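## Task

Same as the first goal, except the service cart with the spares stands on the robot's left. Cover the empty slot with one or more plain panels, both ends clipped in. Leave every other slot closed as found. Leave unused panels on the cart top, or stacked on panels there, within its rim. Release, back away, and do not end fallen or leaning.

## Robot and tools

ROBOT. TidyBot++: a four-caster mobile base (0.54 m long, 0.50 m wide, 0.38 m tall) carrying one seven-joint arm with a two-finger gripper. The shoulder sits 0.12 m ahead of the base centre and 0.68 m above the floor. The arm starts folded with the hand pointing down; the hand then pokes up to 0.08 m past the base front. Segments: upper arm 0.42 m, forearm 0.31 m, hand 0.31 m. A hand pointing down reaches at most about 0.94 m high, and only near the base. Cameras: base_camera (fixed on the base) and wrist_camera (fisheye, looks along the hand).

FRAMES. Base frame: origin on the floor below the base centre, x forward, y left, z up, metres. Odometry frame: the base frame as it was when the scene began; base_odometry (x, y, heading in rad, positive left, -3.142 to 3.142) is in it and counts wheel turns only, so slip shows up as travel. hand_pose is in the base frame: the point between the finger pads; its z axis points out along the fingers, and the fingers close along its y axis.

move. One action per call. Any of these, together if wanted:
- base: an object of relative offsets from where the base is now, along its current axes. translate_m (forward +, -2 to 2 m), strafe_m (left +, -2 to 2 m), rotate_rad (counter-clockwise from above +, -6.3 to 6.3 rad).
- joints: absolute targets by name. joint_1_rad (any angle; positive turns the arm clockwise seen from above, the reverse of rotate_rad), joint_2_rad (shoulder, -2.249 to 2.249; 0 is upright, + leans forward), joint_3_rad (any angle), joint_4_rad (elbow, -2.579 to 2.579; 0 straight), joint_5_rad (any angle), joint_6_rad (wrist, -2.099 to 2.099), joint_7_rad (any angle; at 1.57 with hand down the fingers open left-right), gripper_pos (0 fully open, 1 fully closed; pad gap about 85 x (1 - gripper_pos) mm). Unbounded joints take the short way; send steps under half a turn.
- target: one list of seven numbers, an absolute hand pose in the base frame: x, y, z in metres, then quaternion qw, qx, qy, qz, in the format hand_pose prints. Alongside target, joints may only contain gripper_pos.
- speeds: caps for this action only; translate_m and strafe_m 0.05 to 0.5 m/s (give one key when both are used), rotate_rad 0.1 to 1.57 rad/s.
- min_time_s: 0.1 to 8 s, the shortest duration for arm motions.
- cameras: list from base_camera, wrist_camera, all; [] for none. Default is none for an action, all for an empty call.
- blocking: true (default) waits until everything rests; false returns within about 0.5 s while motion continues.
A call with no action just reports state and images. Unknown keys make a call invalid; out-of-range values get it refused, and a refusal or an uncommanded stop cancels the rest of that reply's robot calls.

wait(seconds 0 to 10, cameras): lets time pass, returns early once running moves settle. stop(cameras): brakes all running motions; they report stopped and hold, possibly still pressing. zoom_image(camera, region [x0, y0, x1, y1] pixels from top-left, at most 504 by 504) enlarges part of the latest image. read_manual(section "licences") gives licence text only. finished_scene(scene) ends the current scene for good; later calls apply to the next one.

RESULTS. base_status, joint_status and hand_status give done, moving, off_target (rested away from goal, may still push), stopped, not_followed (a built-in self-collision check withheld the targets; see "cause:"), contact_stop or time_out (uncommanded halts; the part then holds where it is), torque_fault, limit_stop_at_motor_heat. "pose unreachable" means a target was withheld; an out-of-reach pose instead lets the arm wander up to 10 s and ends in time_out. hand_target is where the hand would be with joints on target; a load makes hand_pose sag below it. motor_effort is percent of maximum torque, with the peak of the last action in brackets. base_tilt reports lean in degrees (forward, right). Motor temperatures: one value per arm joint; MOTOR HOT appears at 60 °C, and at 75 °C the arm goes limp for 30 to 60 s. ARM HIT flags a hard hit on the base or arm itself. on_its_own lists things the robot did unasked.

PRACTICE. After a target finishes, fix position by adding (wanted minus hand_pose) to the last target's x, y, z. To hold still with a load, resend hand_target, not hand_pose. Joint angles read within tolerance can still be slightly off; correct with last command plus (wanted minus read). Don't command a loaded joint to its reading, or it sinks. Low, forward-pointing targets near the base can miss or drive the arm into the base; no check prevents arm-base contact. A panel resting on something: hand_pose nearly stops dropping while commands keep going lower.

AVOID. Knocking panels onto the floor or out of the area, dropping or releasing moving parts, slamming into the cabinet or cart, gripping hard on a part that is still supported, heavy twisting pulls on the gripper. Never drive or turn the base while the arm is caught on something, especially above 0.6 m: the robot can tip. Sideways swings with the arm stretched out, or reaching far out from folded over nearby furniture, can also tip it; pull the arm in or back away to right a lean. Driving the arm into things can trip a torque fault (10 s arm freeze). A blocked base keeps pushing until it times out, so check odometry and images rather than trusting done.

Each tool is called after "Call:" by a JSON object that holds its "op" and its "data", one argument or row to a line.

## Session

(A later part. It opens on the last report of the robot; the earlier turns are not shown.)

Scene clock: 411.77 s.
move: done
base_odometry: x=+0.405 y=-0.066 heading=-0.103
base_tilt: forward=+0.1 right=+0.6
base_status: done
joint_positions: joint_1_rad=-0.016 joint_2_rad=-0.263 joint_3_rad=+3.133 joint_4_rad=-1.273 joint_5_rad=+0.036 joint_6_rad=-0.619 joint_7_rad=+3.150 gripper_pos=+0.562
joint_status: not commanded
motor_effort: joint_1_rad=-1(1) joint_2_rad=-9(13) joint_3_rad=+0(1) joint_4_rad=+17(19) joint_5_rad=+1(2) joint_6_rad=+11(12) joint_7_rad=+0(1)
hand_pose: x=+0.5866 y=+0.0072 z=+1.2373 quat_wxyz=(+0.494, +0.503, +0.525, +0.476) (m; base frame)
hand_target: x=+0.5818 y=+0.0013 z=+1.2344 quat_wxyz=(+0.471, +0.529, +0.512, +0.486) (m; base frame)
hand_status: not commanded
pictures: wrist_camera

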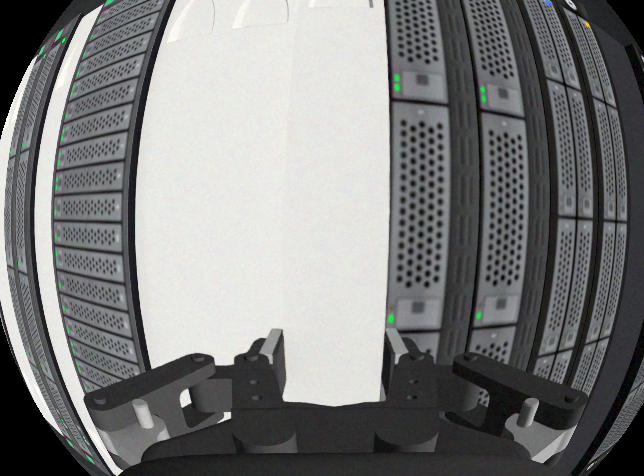

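Call:
{"op": "move", "data": {
  "base": {"translate_m": 0.002, "strafe_m": 0.0001},
  "speeds": {"translate_m": 0.05},
  "cameras": ["wrist_camera"]
}}

Call:
{"op": "zoom_image", "data": {
  "camera": "wrist_camera",
  "region": [290, 0, 410, 60]
}}

Call:
{"op": "zoom_image", "data": {
  "camera": "wrist_camera",
  "region": [370, 0, 430, 60]
}}

Call:
{"op": "zoom_image", "data": {
  "camera": "wrist_camera",
  "region": [370, 196, 430, 256]
}}

Call:
{"op": "zoom_image", "data": {
  "camera": "wrist_camera",
  "region": [370, 290, 430, 350]
}}

Scene clock: 412.47 s.
move: done
base_odometry: x=+0.407 y=-0.066 heading=-0.103
base_tilt: forward=+0.1 right=+0.6
base_status: done
joint_positions: joint_1_rad=-0.016 joint_2_rad=-0.265 joint_3_rad=+3.133 joint_4_rad=-1.273 joint_5_rad=+0.036 joint_6_rad=-0.623 joint_7_rad=+3.150 gripper_pos=+0.562
joint_status: not commanded
motor_effort: joint_1_rad=-1(2) joint_2_rad=-8(10) joint_3_rad=+0(1) joint_4_rad=+17(18) joint_5_rad=+2(2) joint_6_rad=+11(14) joint_7_rad=+0(1)
hand_pose: x=+0.5851 y=+0.0071 z=+1.2372 quat_wxyz=(+0.494, +0.503, +0.526, +0.476) (m; base frame)
hand_target: x=+0.5818 y=+0.0013 z=+1.2344 quat_wxyz=(+0.471, +0.529, +0.512, +0.486) (m; base frame)
hand_status: not commanded
pictures: wrist_camera

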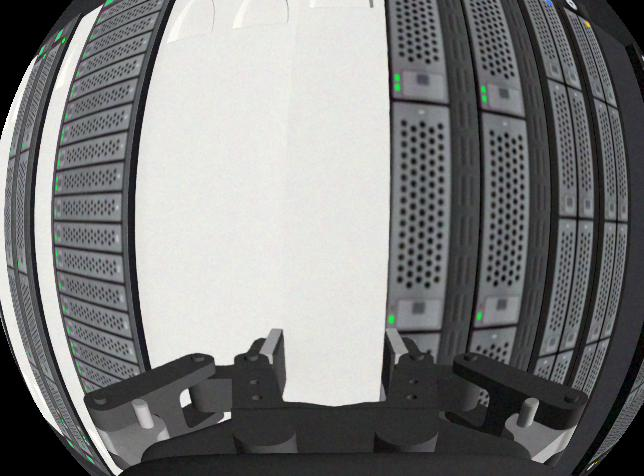

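Scaled by 4.200.

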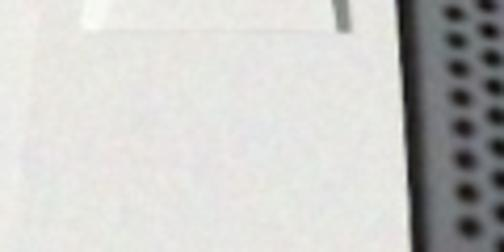

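Scaled by 8.400.

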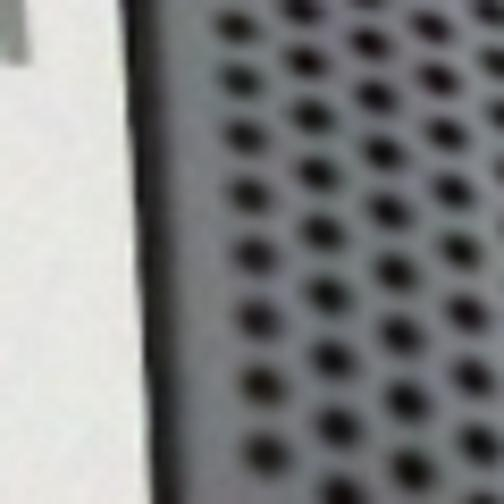

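Scaled by 8.400.

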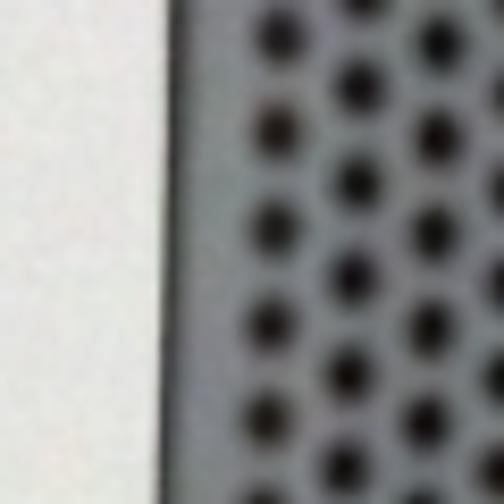

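Scaled by 8.400.

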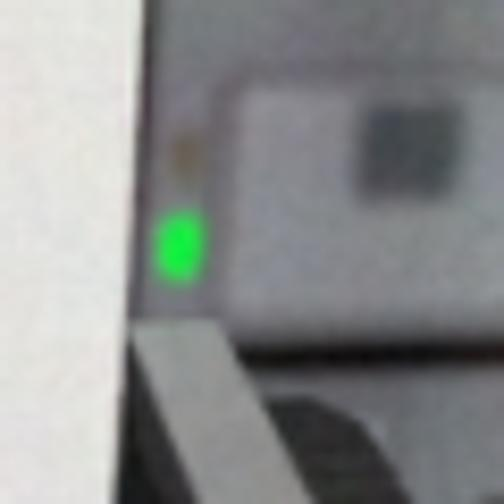

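Call:
{"op": "move", "data": {
  "joints": {"gripper_pos": 0.52}
}}

Call:
{"op": "move", "data": {
  "joints": {"gripper_pos": 0.495},
  "cameras": ["wrist_camera"]
}}

Call:
{"op": "zoom_image", "data": {
  "camera": "wrist_camera",
  "region": [290, 0, 410, 60]
}}

Call:
{"op": "zoom_image", "data": {
  "camera": "wrist_camera",
  "region": [230, 260, 430, 420]
}}

Scene clock: 413.73 s.
move: done
base_odometry: x=+0.407 y=-0.066 heading=-0.103
base_tilt: forward=+0.1 right=+0.6
base_status: not commanded
joint_positions: joint_1_rad=-0.016 joint_2_rad=-0.265 joint_3_rad=+3.133 joint_4_rad=-1.272 joint_5_rad=+0.036 joint_6_rad=-0.623 joint_7_rad=+3.150 gripper_pos=+0.520
joint_status: all done
motor_effort: joint_1_rad=-1(1) joint_2_rad=-9(10) joint_3_rad=+0(1) joint_4_rad=+17(18) joint_5_rad=+0(2) joint_6_rad=+11(11) joint_7_rad=-1(1)
hand_pose: x=+0.5850 y=+0.0071 z=+1.2376 quat_wxyz=(+0.494, +0.503, +0.526, +0.476) (m; base frame)
hand_target: x=+0.5818 y=+0.0013 z=+1.2344 quat_wxyz=(+0.471, +0.529, +0.512, +0.486) (m; base frame)
hand_status: not commanded
pictures: none

Scene clock: 414.13 s.
move: done
base_odometry: x=+0.407 y=-0.066 heading=-0.103
base_tilt: forward=+0.1 right=+0.6
base_status: not commanded
joint_positions: joint_1_rad=-0.016 joint_2_rad=-0.265 joint_3_rad=+3.133 joint_4_rad=-1.272 joint_5_rad=+0.036 joint_6_rad=-0.623 joint_7_rad=+3.150 gripper_pos=+0.495
joint_status: all done
motor_effort: joint_1_rad=-1(1) joint_2_rad=-9(9) joint_3_rad=+0(1) joint_4_rad=+17(18) joint_5_rad=+0(2) joint_6_rad=+11(11) joint_7_rad=-1(1)
hand_pose: x=+0.5850 y=+0.0071 z=+1.2376 quat_wxyz=(+0.494, +0.503, +0.526, +0.476) (m; base frame)
hand_target: x=+0.5818 y=+0.0013 z=+1.2344 quat_wxyz=(+0.471, +0.529, +0.512, +0.486) (m; base frame)
hand_status: not commanded
pictures: wrist_camera

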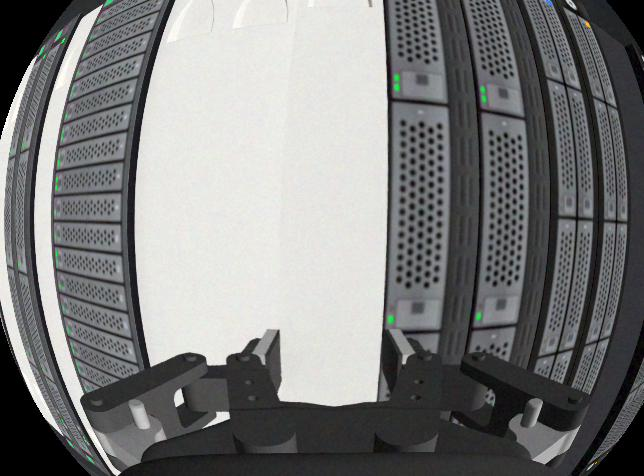

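Scaled by 4.200.

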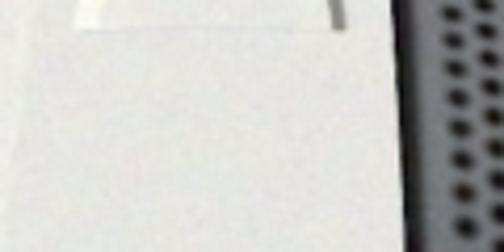

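Scaled by 2.520.

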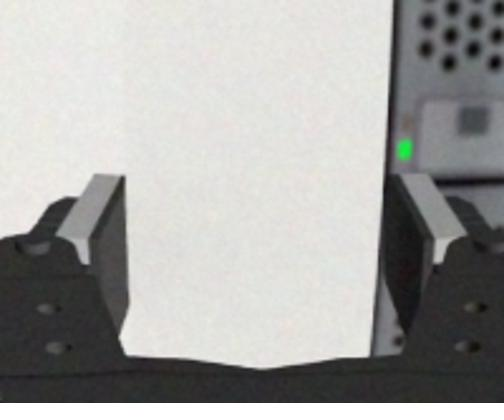

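Call:
{"op": "move", "data": {
  "joints": {"gripper_pos": 0.47},
  "cameras": ["wrist_camera"]
}}

Call:
{"op": "zoom_image", "data": {
  "camera": "wrist_camera",
  "region": [290, 0, 410, 60]
}}

Call:
{"op": "zoom_image", "data": {
  "camera": "wrist_camera",
  "region": [230, 260, 430, 420]
}}

Scene clock: 414.67 s.
move: done
base_odometry: x=+0.407 y=-0.066 heading=-0.103
base_tilt: forward=+0.1 right=+0.6
base_status: not commanded
joint_positions: joint_1_rad=-0.016 joint_2_rad=-0.265 joint_3_rad=+3.133 joint_4_rad=-1.272 joint_5_rad=+0.036 joint_6_rad=-0.623 joint_7_rad=+3.150 gripper_pos=+0.470
joint_status: all done
motor_effort: joint_1_rad=-1(1) joint_2_rad=-9(10) joint_3_rad=+0(1) joint_4_rad=+17(18) joint_5_rad=+1(2) joint_6_rad=+11(11) joint_7_rad=-1(1)
hand_pose: x=+0.5850 y=+0.0071 z=+1.2376 quat_wxyz=(+0.494, +0.503, +0.526, +0.476) (m; base frame)
hand_target: x=+0.5818 y=+0.0013 z=+1.2344 quat_wxyz=(+0.471, +0.529, +0.512, +0.486) (m; base frame)
hand_status: not commanded
pictures: wrist_camera

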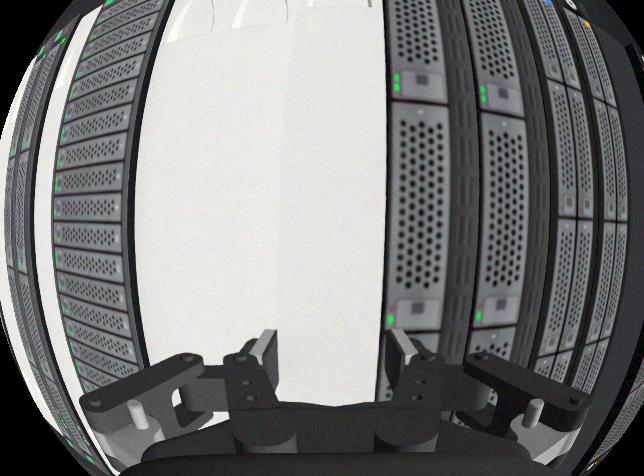

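Scaled by 4.200.

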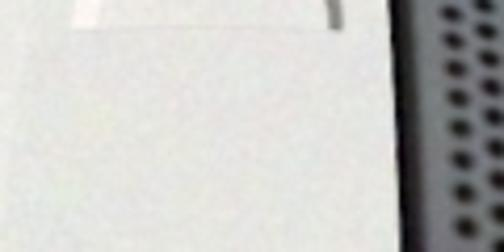

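Scaled by 2.520.

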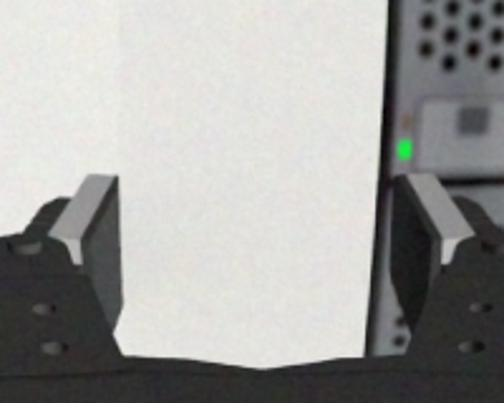

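Call:
{"op": "move", "data": {
  "joints": {"gripper_pos": 0.445},
  "cameras": ["wrist_camera"]
}}

Call:
{"op": "zoom_image", "data": {
  "camera": "wrist_camera",
  "region": [290, 0, 410, 60]
}}

Call:
{"op": "zoom_image", "data": {
  "camera": "wrist_camera",
  "region": [230, 260, 430, 420]
}}

Scene clock: 415.27 s.
move: done
base_odometry: x=+0.407 y=-0.066 heading=-0.103
base_tilt: forward=+0.1 right=+0.6
base_status: not commanded
joint_positions: joint_1_rad=-0.016 joint_2_rad=-0.265 joint_3_rad=+3.133 joint_4_rad=-1.272 joint_5_rad=+0.036 joint_6_rad=-0.623 joint_7_rad=+3.150 gripper_pos=+0.445
joint_status: all done
motor_effort: joint_1_rad=-1(1) joint_2_rad=-9(9) joint_3_rad=+1(1) joint_4_rad=+17(18) joint_5_rad=+1(1) joint_6_rad=+11(11) joint_7_rad=+0(1)
hand_pose: x=+0.5850 y=+0.0071 z=+1.2376 quat_wxyz=(+0.494, +0.503, +0.526, +0.476) (m; base frame)
hand_target: x=+0.5818 y=+0.0013 z=+1.2344 quat_wxyz=(+0.471, +0.529, +0.512, +0.486) (m; base frame)
hand_status: not commanded
pictures: wrist_camera

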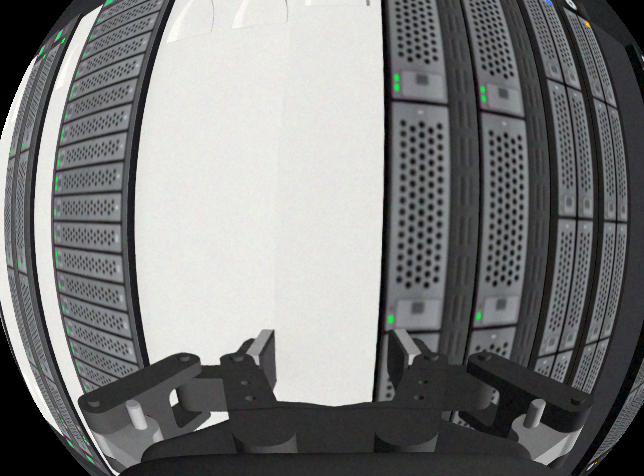

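Scaled by 4.200.

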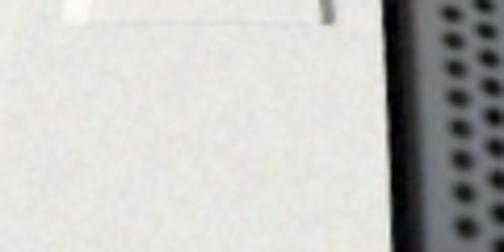

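Scaled by 2.520.

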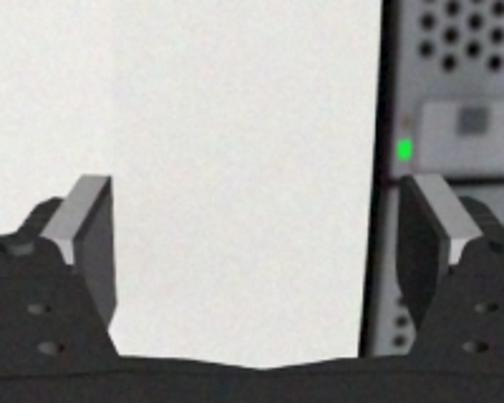

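Call:
{"op": "move", "data": {
  "joints": {"gripper_pos": 0.425},
  "cameras": ["wrist_camera"]
}}

Call:
{"op": "zoom_image", "data": {
  "camera": "wrist_camera",
  "region": [290, 0, 410, 60]
}}

Call:
{"op": "zoom_image", "data": {
  "camera": "wrist_camera",
  "region": [230, 260, 430, 420]
}}

Scene clock: 416.67 s.
move: done
base_odometry: x=+0.407 y=-0.066 heading=-0.103
base_tilt: forward=+0.1 right=+0.6
base_status: not commanded
joint_positions: joint_1_rad=-0.016 joint_2_rad=-0.265 joint_3_rad=+3.133 joint_4_rad=-1.272 joint_5_rad=+0.036 joint_6_rad=-0.623 joint_7_rad=+3.150 gripper_pos=+0.425
joint_status: all done
motor_effort: joint_1_rad=-1(1) joint_2_rad=-9(9) joint_3_rad=+0(1) joint_4_rad=+17(17) joint_5_rad=+1(1) joint_6_rad=+11(11) joint_7_rad=-1(1)
hand_pose: x=+0.5850 y=+0.0071 z=+1.2376 quat_wxyz=(+0.494, +0.503, +0.526, +0.476) (m; base frame)
hand_target: x=+0.5818 y=+0.0013 z=+1.2344 quat_wxyz=(+0.471, +0.529, +0.512, +0.486) (m; base frame)
hand_status: not commanded
pictures: wrist_camera

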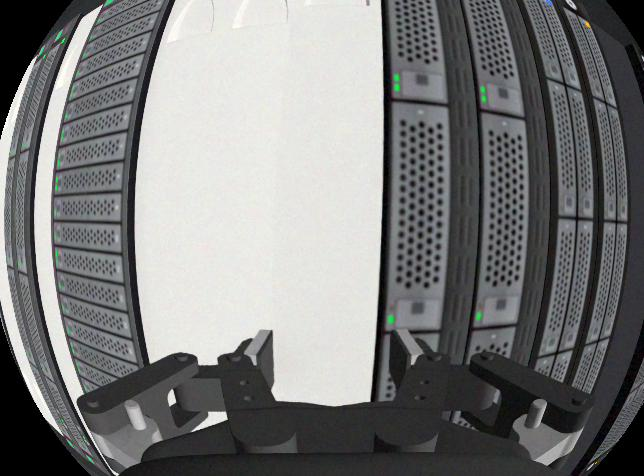

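Scaled by 4.200.

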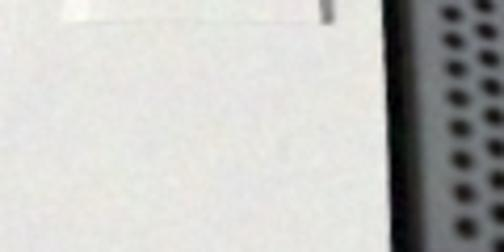

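Scaled by 2.520.

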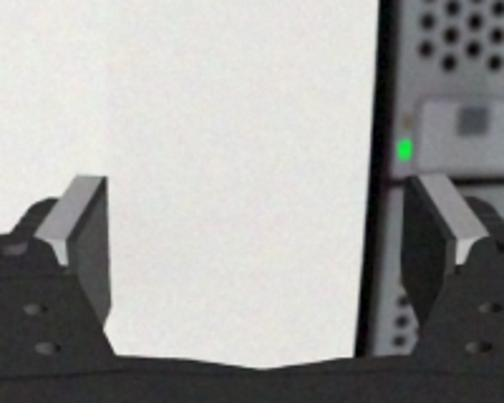

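Call:
{"op": "move", "data": {
  "joints": {"gripper_pos": 0.40},
  "cameras": ["wrist_camera"]
}}

Call:
{"op": "zoom_image", "data": {
  "camera": "wrist_camera",
  "region": [290, 0, 410, 60]
}}

Call:
{"op": "zoom_image", "data": {
  "camera": "wrist_camera",
  "region": [230, 260, 430, 420]
}}

Scene clock: 417.40 s.
move: done
base_odometry: x=+0.407 y=-0.066 heading=-0.103
base_tilt: forward=+0.1 right=+0.6
base_status: not commanded
joint_positions: joint_1_rad=-0.016 joint_2_rad=-0.265 joint_3_rad=+3.133 joint_4_rad=-1.272 joint_5_rad=+0.036 joint_6_rad=-0.623 joint_7_rad=+3.150 gripper_pos=+0.400
joint_status: all done
motor_effort: joint_1_rad=-1(1) joint_2_rad=-9(9) joint_3_rad=+0(1) joint_4_rad=+17(18) joint_5_rad=+2(2) joint_6_rad=+10(11) joint_7_rad=-1(1)
hand_pose: x=+0.5850 y=+0.0071 z=+1.2376 quat_wxyz=(+0.494, +0.503, +0.526, +0.476) (m; base frame)
hand_target: x=+0.5818 y=+0.0013 z=+1.2344 quat_wxyz=(+0.471, +0.529, +0.512, +0.486) (m; base frame)
hand_status: not commanded
pictures: wrist_camera

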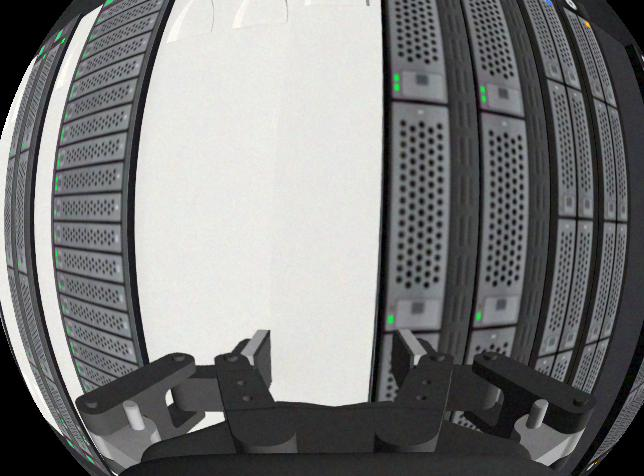

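Scaled by 4.200.

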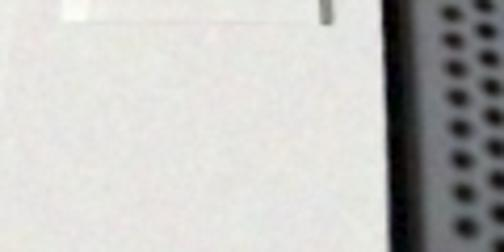

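Scaled by 2.520.

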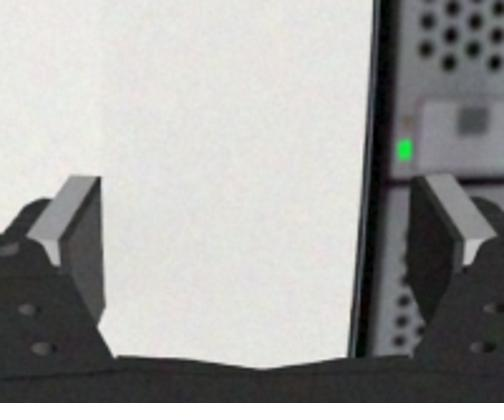

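Call:
{"op": "move", "data": {
  "joints": {"gripper_pos": 0.48},
  "cameras": ["wrist_camera"]
}}

Call:
{"op": "zoom_image", "data": {
  "camera": "wrist_camera",
  "region": [290, 0, 410, 60]
}}

Call:
{"op": "zoom_image", "data": {
  "camera": "wrist_camera",
  "region": [230, 260, 430, 420]
}}

Scene clock: 419.10 s.
move: done
base_odometry: x=+0.407 y=-0.066 heading=-0.103
base_tilt: forward=+0.1 right=+0.6
base_status: not commanded
joint_positions: joint_1_rad=-0.016 joint_2_rad=-0.265 joint_3_rad=+3.133 joint_4_rad=-1.272 joint_5_rad=+0.036 joint_6_rad=-0.623 joint_7_rad=+3.150 gripper_pos=+0.480
joint_status: all done
motor_effort: joint_1_rad=+0(1) joint_2_rad=-9(10) joint_3_rad=+0(1) joint_4_rad=+17(18) joint_5_rad=+0(1) joint_6_rad=+11(11) joint_7_rad=-1(1)
hand_pose: x=+0.5850 y=+0.0071 z=+1.2376 quat_wxyz=(+0.494, +0.503, +0.526, +0.476) (m; base frame)
hand_target: x=+0.5818 y=+0.0013 z=+1.2344 quat_wxyz=(+0.471, +0.529, +0.512, +0.486) (m; base frame)
hand_status: not commanded
pictures: wrist_camera

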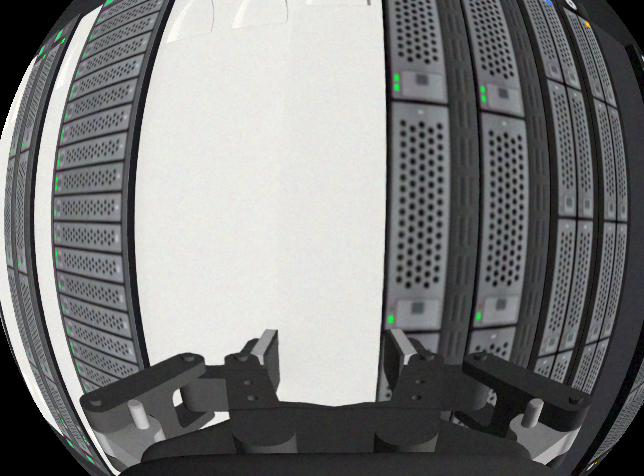

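Scaled by 4.200.

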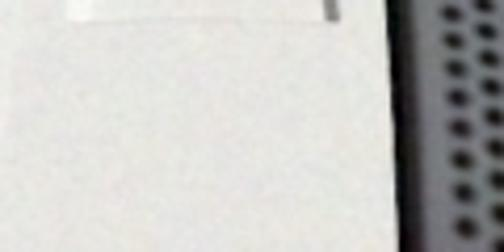

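Scaled by 2.520.

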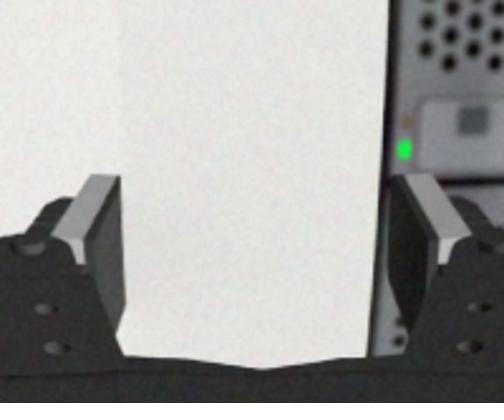

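Call:
{"op": "move", "data": {
  "base": {"translate_m": 0.0001, "strafe_m": -0.03},
  "speeds": {"strafe_m": 0.06},
  "cameras": ["wrist_camera"]
}}

Call:
{"op": "zoom_image", "data": {
  "camera": "wrist_camera",
  "region": [290, 0, 410, 60]
}}

Call:
{"op": "zoom_image", "data": {
  "camera": "wrist_camera",
  "region": [230, 260, 430, 420]
}}

Scene clock: 420.30 s.
move: done
base_odometry: x=+0.404 y=-0.095 heading=-0.103
base_tilt: forward=+0.0 right=+0.6
base_status: done
joint_positions: joint_1_rad=-0.015 joint_2_rad=-0.265 joint_3_rad=+3.134 joint_4_rad=-1.272 joint_5_rad=+0.036 joint_6_rad=-0.623 joint_7_rad=+3.150 gripper_pos=+0.480
joint_status: not commanded
motor_effort: joint_1_rad=-1(2) joint_2_rad=-9(10) joint_3_rad=+1(2) joint_4_rad=+17(18) joint_5_rad=+1(2) joint_6_rad=+11(11) joint_7_rad=-1(1)
hand_pose: x=+0.5850 y=+0.0065 z=+1.2376 quat_wxyz=(+0.494, +0.503, +0.525, +0.476) (m; base frame)
hand_target: x=+0.5818 y=+0.0013 z=+1.2344 quat_wxyz=(+0.471, +0.529, +0.512, +0.486) (m; base frame)
hand_status: not commanded
pictures: wrist_camera

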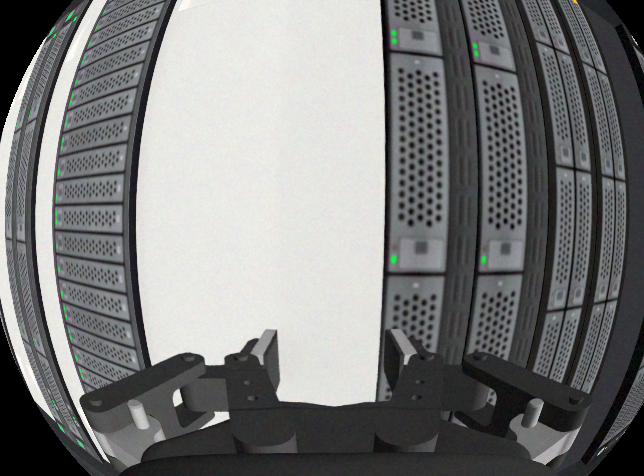

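Scaled by 4.200.

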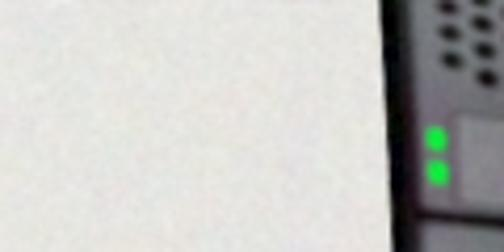

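Scaled by 2.520.

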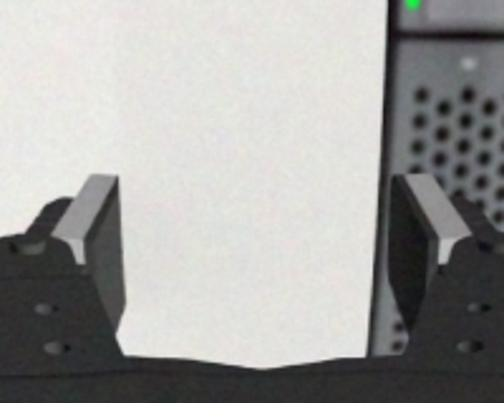

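Call:
{"op": "move", "data": {
  "base": {"translate_m": 0.0003, "strafe_m": -0.07},
  "speeds": {"strafe_m": 0.08},
  "cameras": ["wrist_camera"]
}}

Call:
{"op": "zoom_image", "data": {
  "camera": "wrist_camera",
  "region": [230, 260, 430, 420]
}}

Scene clock: 421.87 s.
move: done
base_odometry: x=+0.397 y=-0.165 heading=-0.103
base_tilt: forward=+0.1 right=+0.6
base_status: done
joint_positions: joint_1_rad=-0.015 joint_2_rad=-0.265 joint_3_rad=+3.135 joint_4_rad=-1.272 joint_5_rad=+0.036 joint_6_rad=-0.623 joint_7_rad=+3.150 gripper_pos=+0.480
joint_status: not commanded
motor_effort: joint_1_rad=-1(2) joint_2_rad=-9(11) joint_3_rad=+0(2) joint_4_rad=+18(18) joint_5_rad=+1(2) joint_6_rad=+11(11) joint_7_rad=-1(1)
hand_pose: x=+0.5850 y=+0.0058 z=+1.2375 quat_wxyz=(+0.495, +0.504, +0.525, +0.475) (m; base frame)
hand_target: x=+0.5818 y=+0.0013 z=+1.2344 quat_wxyz=(+0.471, +0.529, +0.512, +0.486) (m; base frame)
hand_status: not commanded
pictures: wrist_camera

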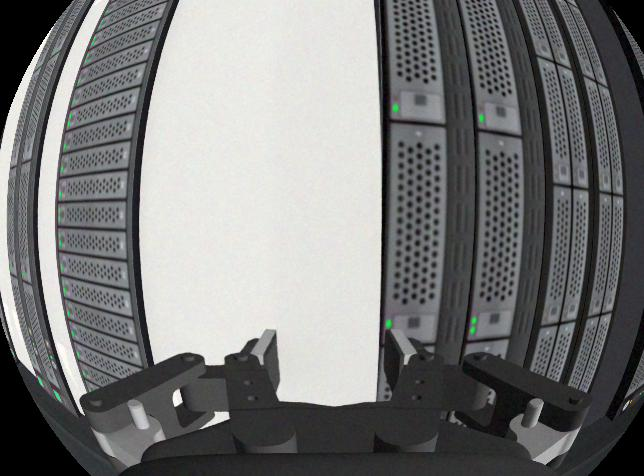

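Scaled by 2.520.

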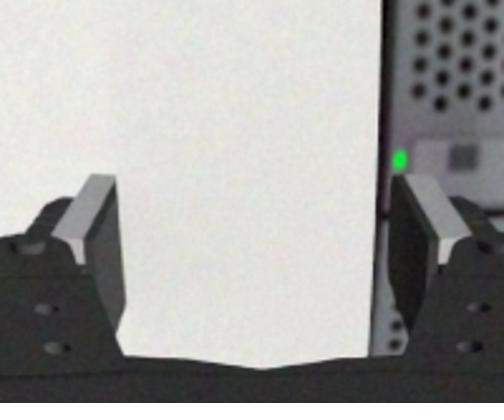

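Call:
{"op": "move", "data": {
  "base": {"translate_m": 0.0004, "strafe_m": -0.075},
  "speeds": {"strafe_m": 0.08},
  "cameras": ["wrist_camera"]
}}

Call:
{"op": "zoom_image", "data": {
  "camera": "wrist_camera",
  "region": [230, 260, 430, 420]
}}

Scene clock: 423.63 s.
move: done
base_odometry: x=+0.390 y=-0.240 heading=-0.103
base_tilt: forward=+0.1 right=+0.6
base_status: done
joint_positions: joint_1_rad=-0.015 joint_2_rad=-0.265 joint_3_rad=+3.135 joint_4_rad=-1.272 joint_5_rad=+0.036 joint_6_rad=-0.623 joint_7_rad=+3.150 gripper_pos=+0.480
joint_status: not commanded
motor_effort: joint_1_rad=-1(1) joint_2_rad=-10(10) joint_3_rad=+0(2) joint_4_rad=+18(19) joint_5_rad=+0(2) joint_6_rad=+12(12) joint_7_rad=-1(1)
hand_pose: x=+0.5850 y=+0.0056 z=+1.2375 quat_wxyz=(+0.495, +0.504, +0.525, +0.475) (m; base frame)
hand_target: x=+0.5818 y=+0.0013 z=+1.2344 quat_wxyz=(+0.471, +0.529, +0.512, +0.486) (m; base frame)
hand_status: not commanded
pictures: wrist_camera

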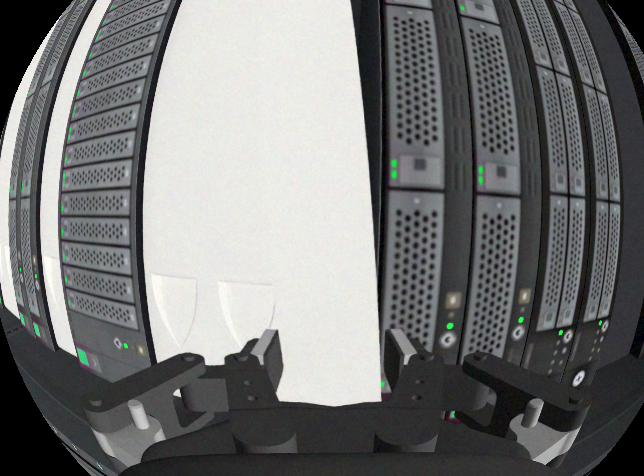

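Scaled by 2.520.

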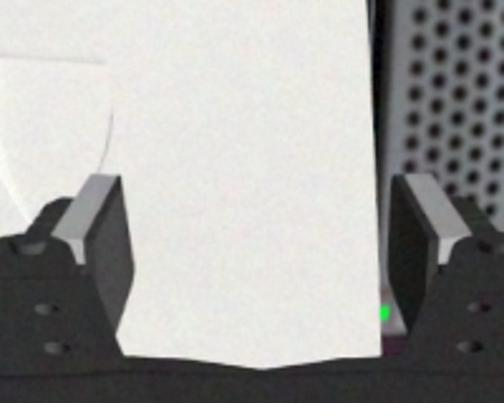

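Call:
{"op": "move", "data": {
  "joints": {"gripper_pos": 0.75},
  "cameras": ["wrist_camera"]
}}

Scene clock: 429.00 s.
move: off_target
base_odometry: x=+0.390 y=-0.240 heading=-0.103
base_tilt: forward=+0.1 right=+0.6
base_status: not commanded
joint_positions: joint_1_rad=-0.015 joint_2_rad=-0.265 joint_3_rad=+3.135 joint_4_rad=-1.271 joint_5_rad=+0.036 joint_6_rad=-0.624 joint_7_rad=+3.150 gripper_pos=+0.567
joint_status: gripper_pos off_target (ended at +0.567, target +0.750)
motor_effort: joint_1_rad=-1(1) joint_2_rad=-9(10) joint_3_rad=+1(1) joint_4_rad=+18(19) joint_5_rad=+1(2) joint_6_rad=+12(13) joint_7_rad=-1(1)
hand_pose: x=+0.5848 y=+0.0056 z=+1.2377 quat_wxyz=(+0.495, +0.504, +0.525, +0.475) (m; base frame)
hand_target: x=+0.5818 y=+0.0013 z=+1.2344 quat_wxyz=(+0.471, +0.529, +0.512, +0.486) (m; base frame)
hand_status: not commanded
pictures: wrist_camera

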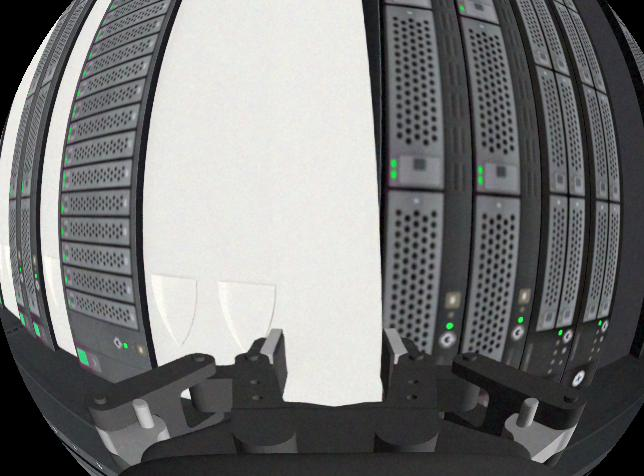

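Call:
{"op": "zoom_image", "data": {
  "camera": "wrist_camera",
  "region": [140, 0, 400, 260]
}}

Call:
{"op": "zoom_image", "data": {
  "camera": "wrist_camera",
  "region": [200, 200, 440, 440]
}}

Scaled by 1.938.

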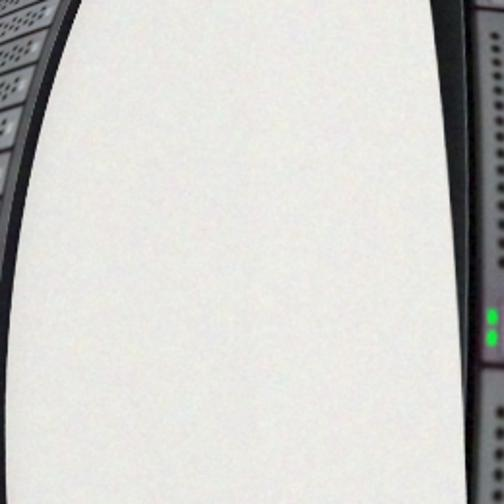

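Scaled by 2.100.

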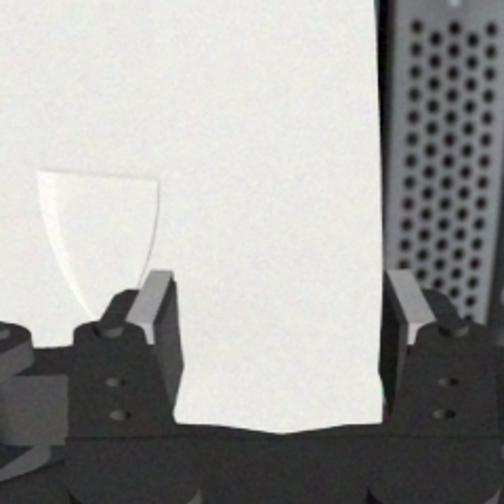

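Call:
{"op": "move", "data": {
  "base": {"translate_m": -0.12, "strafe_m": 0.0},
  "speeds": {"translate_m": 0.1},
  "cameras": ["wrist_camera"]
}}

Scene clock: 433.10 s.
move: done
base_odometry: x=+0.270 y=-0.228 heading=-0.102
base_tilt: forward=+0.1 right=+0.6
base_status: done
joint_positions: joint_1_rad=-0.015 joint_2_rad=-0.266 joint_3_rad=+3.135 joint_4_rad=-1.271 joint_5_rad=+0.036 joint_6_rad=-0.624 joint_7_rad=+3.150 gripper_pos=+0.567
joint_status: not commanded
motor_effort: joint_1_rad=-1(1) joint_2_rad=-8(13) joint_3_rad=+0(1) joint_4_rad=+17(18) joint_5_rad=+1(1) joint_6_rad=+10(11) joint_7_rad=-1(1)
hand_pose: x=+0.5842 y=+0.0056 z=+1.2385 quat_wxyz=(+0.495, +0.504, +0.524, +0.476) (m; base frame)
hand_target: x=+0.5818 y=+0.0013 z=+1.2344 quat_wxyz=(+0.471, +0.529, +0.512, +0.486) (m; base frame)
hand_status: not commanded
pictures: wrist_camera

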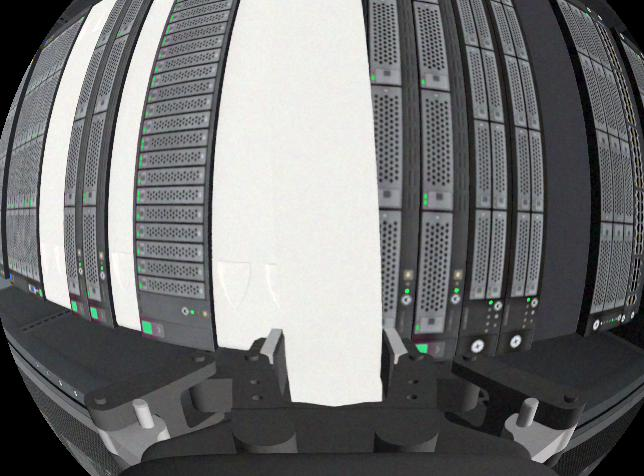

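Call:
{"op": "move", "data": {
  "base": {"translate_m": -0.388, "strafe_m": 0.652, "rotate_rad": 0.102},
  "speeds": {"translate_m": 0.3, "rotate_rad": 0.2},
  "cameras": ["wrist_camera", "base_camera"]
}}

Scene clock: 437.47 s.
move: done
base_odometry: x=-0.049 y=+0.461 heading=+0.000
base_tilt: forward=+0.1 right=+0.6
base_status: done
joint_positions: joint_1_rad=-0.013 joint_2_rad=-0.266 joint_3_rad=+3.138 joint_4_rad=-1.271 joint_5_rad=+0.036 joint_6_rad=-0.624 joint_7_rad=+3.150 gripper_pos=+0.567
joint_status: not commanded
motor_effort: joint_1_rad=-1(2) joint_2_rad=-9(11) joint_3_rad=+1(2) joint_4_rad=+17(18) joint_5_rad=+1(2) joint_6_rad=+11(11) joint_7_rad=-1(2)
hand_pose: x=+0.5843 y=+0.0030 z=+1.2384 quat_wxyz=(+0.496, +0.505, +0.523, +0.475) (m; base frame)
hand_target: x=+0.5818 y=+0.0013 z=+1.2344 quat_wxyz=(+0.471, +0.529, +0.512, +0.486) (m; base frame)
hand_status: not commanded
pictures: base_camera, wrist_camera

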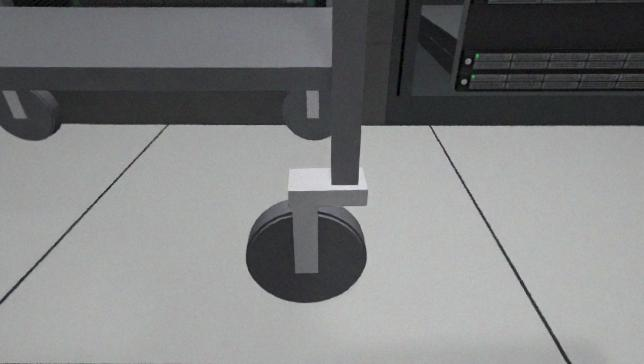

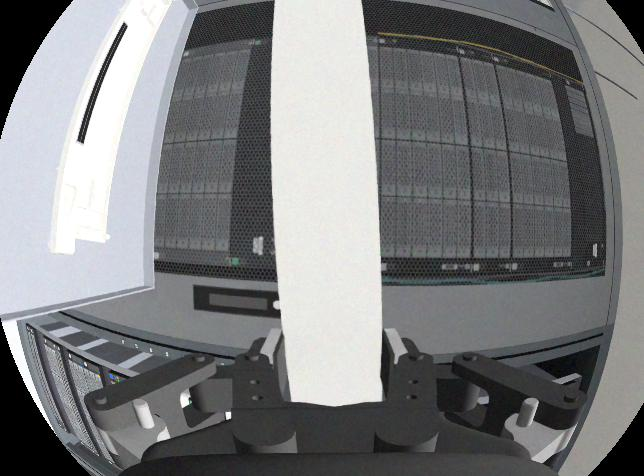

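Call:
{"op": "move", "data": {
  "joints": {"joint_2_rad": 0.084, "joint_4_rad": -0.846, "joint_6_rad": -1.85, "joint_7_rad": 3.15},
  "min_time_s": 2.5,
  "cameras": ["wrist_camera"]
}}

Scene clock: 441.53 s.
move: done
base_odometry: x=-0.049 y=+0.461 heading=+0.000
base_tilt: forward=+0.1 right=+0.6
base_status: not commanded
joint_positions: joint_1_rad=-0.013 joint_2_rad=+0.064 joint_3_rad=+3.138 joint_4_rad=-0.864 joint_5_rad=+0.036 joint_6_rad=-1.794 joint_7_rad=+3.150 gripper_pos=+0.567
joint_status: all done
motor_effort: joint_1_rad=-1(2) joint_2_rad=-16(17) joint_3_rad=+0(1) joint_4_rad=+14(18) joint_5_rad=+0(1) joint_6_rad=+5(12) joint_7_rad=+0(2)
hand_pose: x=+0.5241 y=-0.0029 z=+1.0062 quat_wxyz=(+0.158, +0.688, +0.695, +0.137) (m; base frame)
hand_target: x=+0.5164 y=+0.0013 z=+0.9979 quat_wxyz=(+0.128, +0.693, +0.699, +0.127) (m; base frame)
hand_status: not commanded
pictures: wrist_camera

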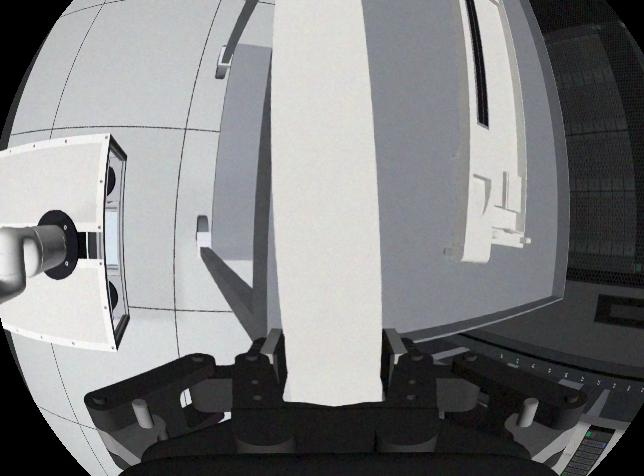

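Call:
{"op": "move", "data": {
  "base": {"translate_m": 0.159, "strafe_m": -0.021},
  "speeds": {"translate_m": 0.2},
  "joints": {"joint_2_rad": 0.03, "joint_4_rad": -0.985, "joint_6_rad": -2.0},
  "min_time_s": 1.5,
  "cameras": ["wrist_camera"]
}}

Scene clock: 443.57 s.
move: done
base_odometry: x=+0.110 y=+0.440 heading=+0.000
base_tilt: forward=+0.1 right=+0.6
base_status: done
joint_positions: joint_1_rad=-0.013 joint_2_rad=+0.047 joint_3_rad=+3.138 joint_4_rad=-0.969 joint_5_rad=+0.036 joint_6_rad=-1.945 joint_7_rad=+3.150 gripper_pos=+0.567
joint_status: all done
motor_effort: joint_1_rad=-1(2) joint_2_rad=-15(19) joint_3_rad=+0(1) joint_4_rad=+13(15) joint_5_rad=+1(1) joint_6_rad=+2(6) joint_7_rad=-1(1)
hand_pose: x=+0.4621 y=-0.0034 z=+0.9616 quat_wxyz=(+0.075, +0.701, +0.707, +0.053) (m; base frame)
hand_target: x=+0.4380 y=+0.0013 z=+0.9594 quat_wxyz=(+0.045, +0.703, +0.709, +0.045) (m; base frame)
hand_status: not commanded
pictures: wrist_camera

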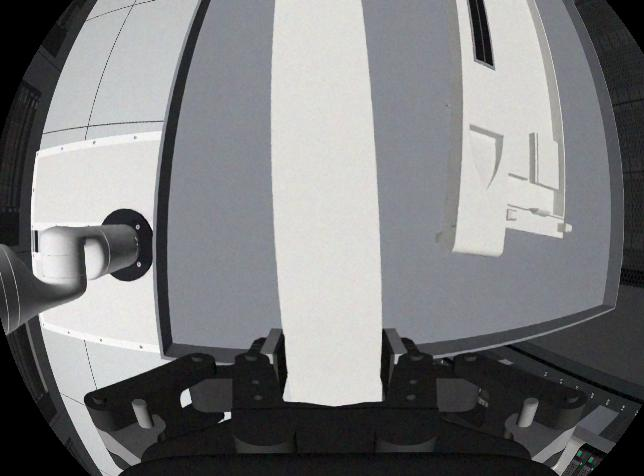

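Call:
{"op": "move", "data": {
  "joints": {"joint_2_rad": 0.0, "joint_4_rad": -1.06, "joint_6_rad": -2.098},
  "min_time_s": 1.5,
  "cameras": ["wrist_camera"]
}}

Scene clock: 445.67 s.
move: done
base_odometry: x=+0.110 y=+0.440 heading=+0.000
base_tilt: forward=+0.1 right=+0.6
base_status: not commanded
joint_positions: joint_1_rad=-0.013 joint_2_rad=+0.021 joint_3_rad=+3.138 joint_4_rad=-1.042 joint_5_rad=+0.036 joint_6_rad=-2.040 joint_7_rad=+3.150 gripper_pos=+0.567
joint_status: all done
motor_effort: joint_1_rad=-1(1) joint_2_rad=-14(16) joint_3_rad=+0(0) joint_4_rad=+13(14) joint_5_rad=+1(2) joint_6_rad=+1(3) joint_7_rad=-1(1)
hand_pose: x=+0.4145 y=-0.0037 z=+0.9443 quat_wxyz=(+0.025, +0.704, +0.710, +0.002) (m; base frame)
hand_target: x=+0.3881 y=+0.0013 z=+0.9450 quat_wxyz=(-0.006, +0.704, +0.710, -0.006) (m; base frame)
hand_status: not commanded
pictures: wrist_camera

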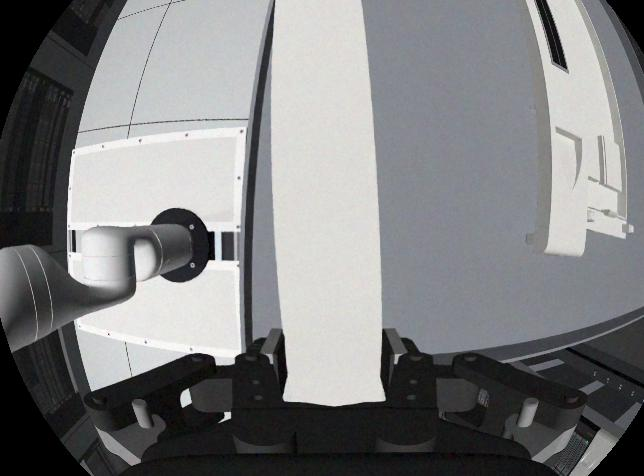

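Call:
{"op": "move", "data": {
  "base": {"translate_m": 0.035},
  "speeds": {"translate_m": 0.1},
  "joints": {"joint_4_rad": -1.1, "joint_7_rad": 3.06},
  "min_time_s": 0.8,
  "cameras": ["wrist_camera"]
}}

Scene clock: 447.03 s.
move: done
base_odometry: x=+0.145 y=+0.440 heading=+0.000
base_tilt: forward=+0.1 right=+0.6
base_status: done
joint_positions: joint_1_rad=-0.013 joint_2_rad=+0.008 joint_3_rad=+3.138 joint_4_rad=-1.082 joint_5_rad=+0.036 joint_6_rad=-2.045 joint_7_rad=+3.128 gripper_pos=+0.567
joint_status: all done
motor_effort: joint_1_rad=-1(1) joint_2_rad=-14(16) joint_3_rad=+0(1) joint_4_rad=+13(14) joint_5_rad=+1(1) joint_6_rad=+0(2) joint_7_rad=+0(1)
hand_pose: x=+0.4032 y=-0.0038 z=+0.9366 quat_wxyz=(+0.013, +0.712, +0.702, -0.009) (m; base frame)
hand_target: x=+0.3816 y=+0.0013 z=+0.9344 quat_wxyz=(-0.019, +0.735, +0.677, -0.021) (m; base frame)
hand_status: not commanded
pictures: wrist_camera

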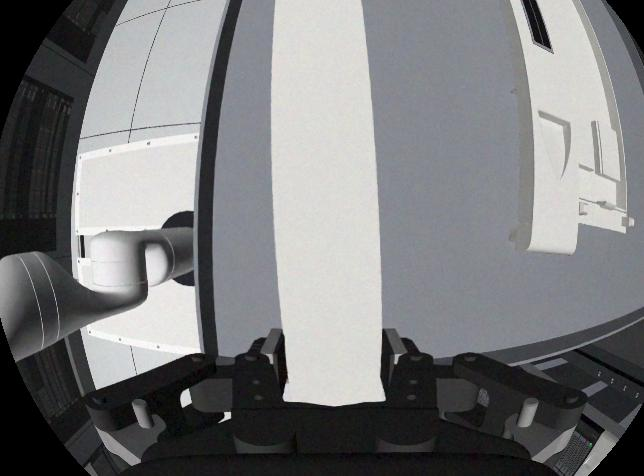

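Call:
{"op": "move", "data": {
  "joints": {"joint_4_rad": -1.14},
  "min_time_s": 0.8,
  "cameras": ["wrist_camera"]
}}

Scene clock: 448.20 s.
move: done
base_odometry: x=+0.145 y=+0.440 heading=+0.000
base_tilt: forward=+0.1 right=+0.6
base_status: not commanded
joint_positions: joint_1_rad=-0.013 joint_2_rad=+0.005 joint_3_rad=+3.138 joint_4_rad=-1.106 joint_5_rad=+0.036 joint_6_rad=-2.045 joint_7_rad=+3.128 gripper_pos=+0.567
joint_status: all done
motor_effort: joint_1_rad=-1(1) joint_2_rad=-12(14) joint_3_rad=+0(1) joint_4_rad=+10(14) joint_5_rad=+0(1) joint_6_rad=-2(4) joint_7_rad=-1(1)
hand_pose: x=+0.3983 y=-0.0039 z=+0.9309 quat_wxyz=(+0.006, +0.712, +0.702, -0.016) (m; base frame)
hand_target: x=+0.3747 y=+0.0013 z=+0.9240 quat_wxyz=(-0.033, +0.734, +0.677, -0.035) (m; base frame)
hand_status: not commanded
pictures: wrist_camera

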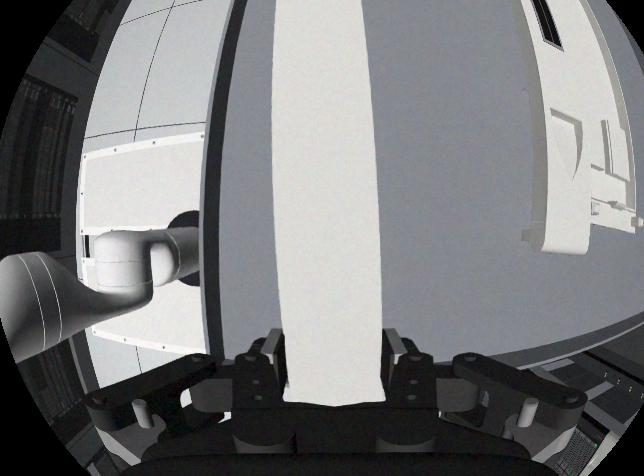

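Call:
{"op": "move", "data": {
  "joints": {"gripper_pos": 0.48},
  "cameras": ["wrist_camera"]
}}

Scene clock: 449.13 s.
move: done
base_odometry: x=+0.145 y=+0.440 heading=+0.000
base_tilt: forward=+0.1 right=+0.6
base_status: not commanded
joint_positions: joint_1_rad=-0.013 joint_2_rad=+0.005 joint_3_rad=+3.138 joint_4_rad=-1.125 joint_5_rad=+0.036 joint_6_rad=-2.053 joint_7_rad=+3.128 gripper_pos=+0.480
joint_status: all done
motor_effort: joint_1_rad=-1(1) joint_2_rad=-13(14) joint_3_rad=+0(0) joint_4_rad=+12(13) joint_5_rad=+1(1) joint_6_rad=+0(4) joint_7_rad=-1(1)
hand_pose: x=+0.3923 y=-0.0040 z=+0.9258 quat_wxyz=(-0.003, +0.712, +0.702, -0.026) (m; base frame)
hand_target: x=+0.3747 y=+0.0013 z=+0.9240 quat_wxyz=(-0.033, +0.734, +0.677, -0.035) (m; base frame)
hand_status: not commanded
pictures: wrist_camera

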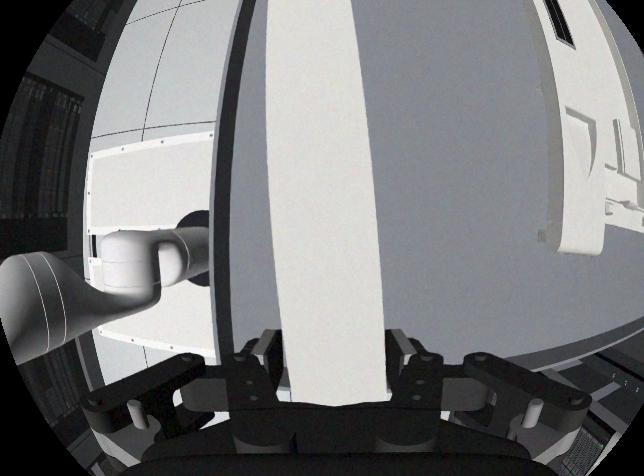

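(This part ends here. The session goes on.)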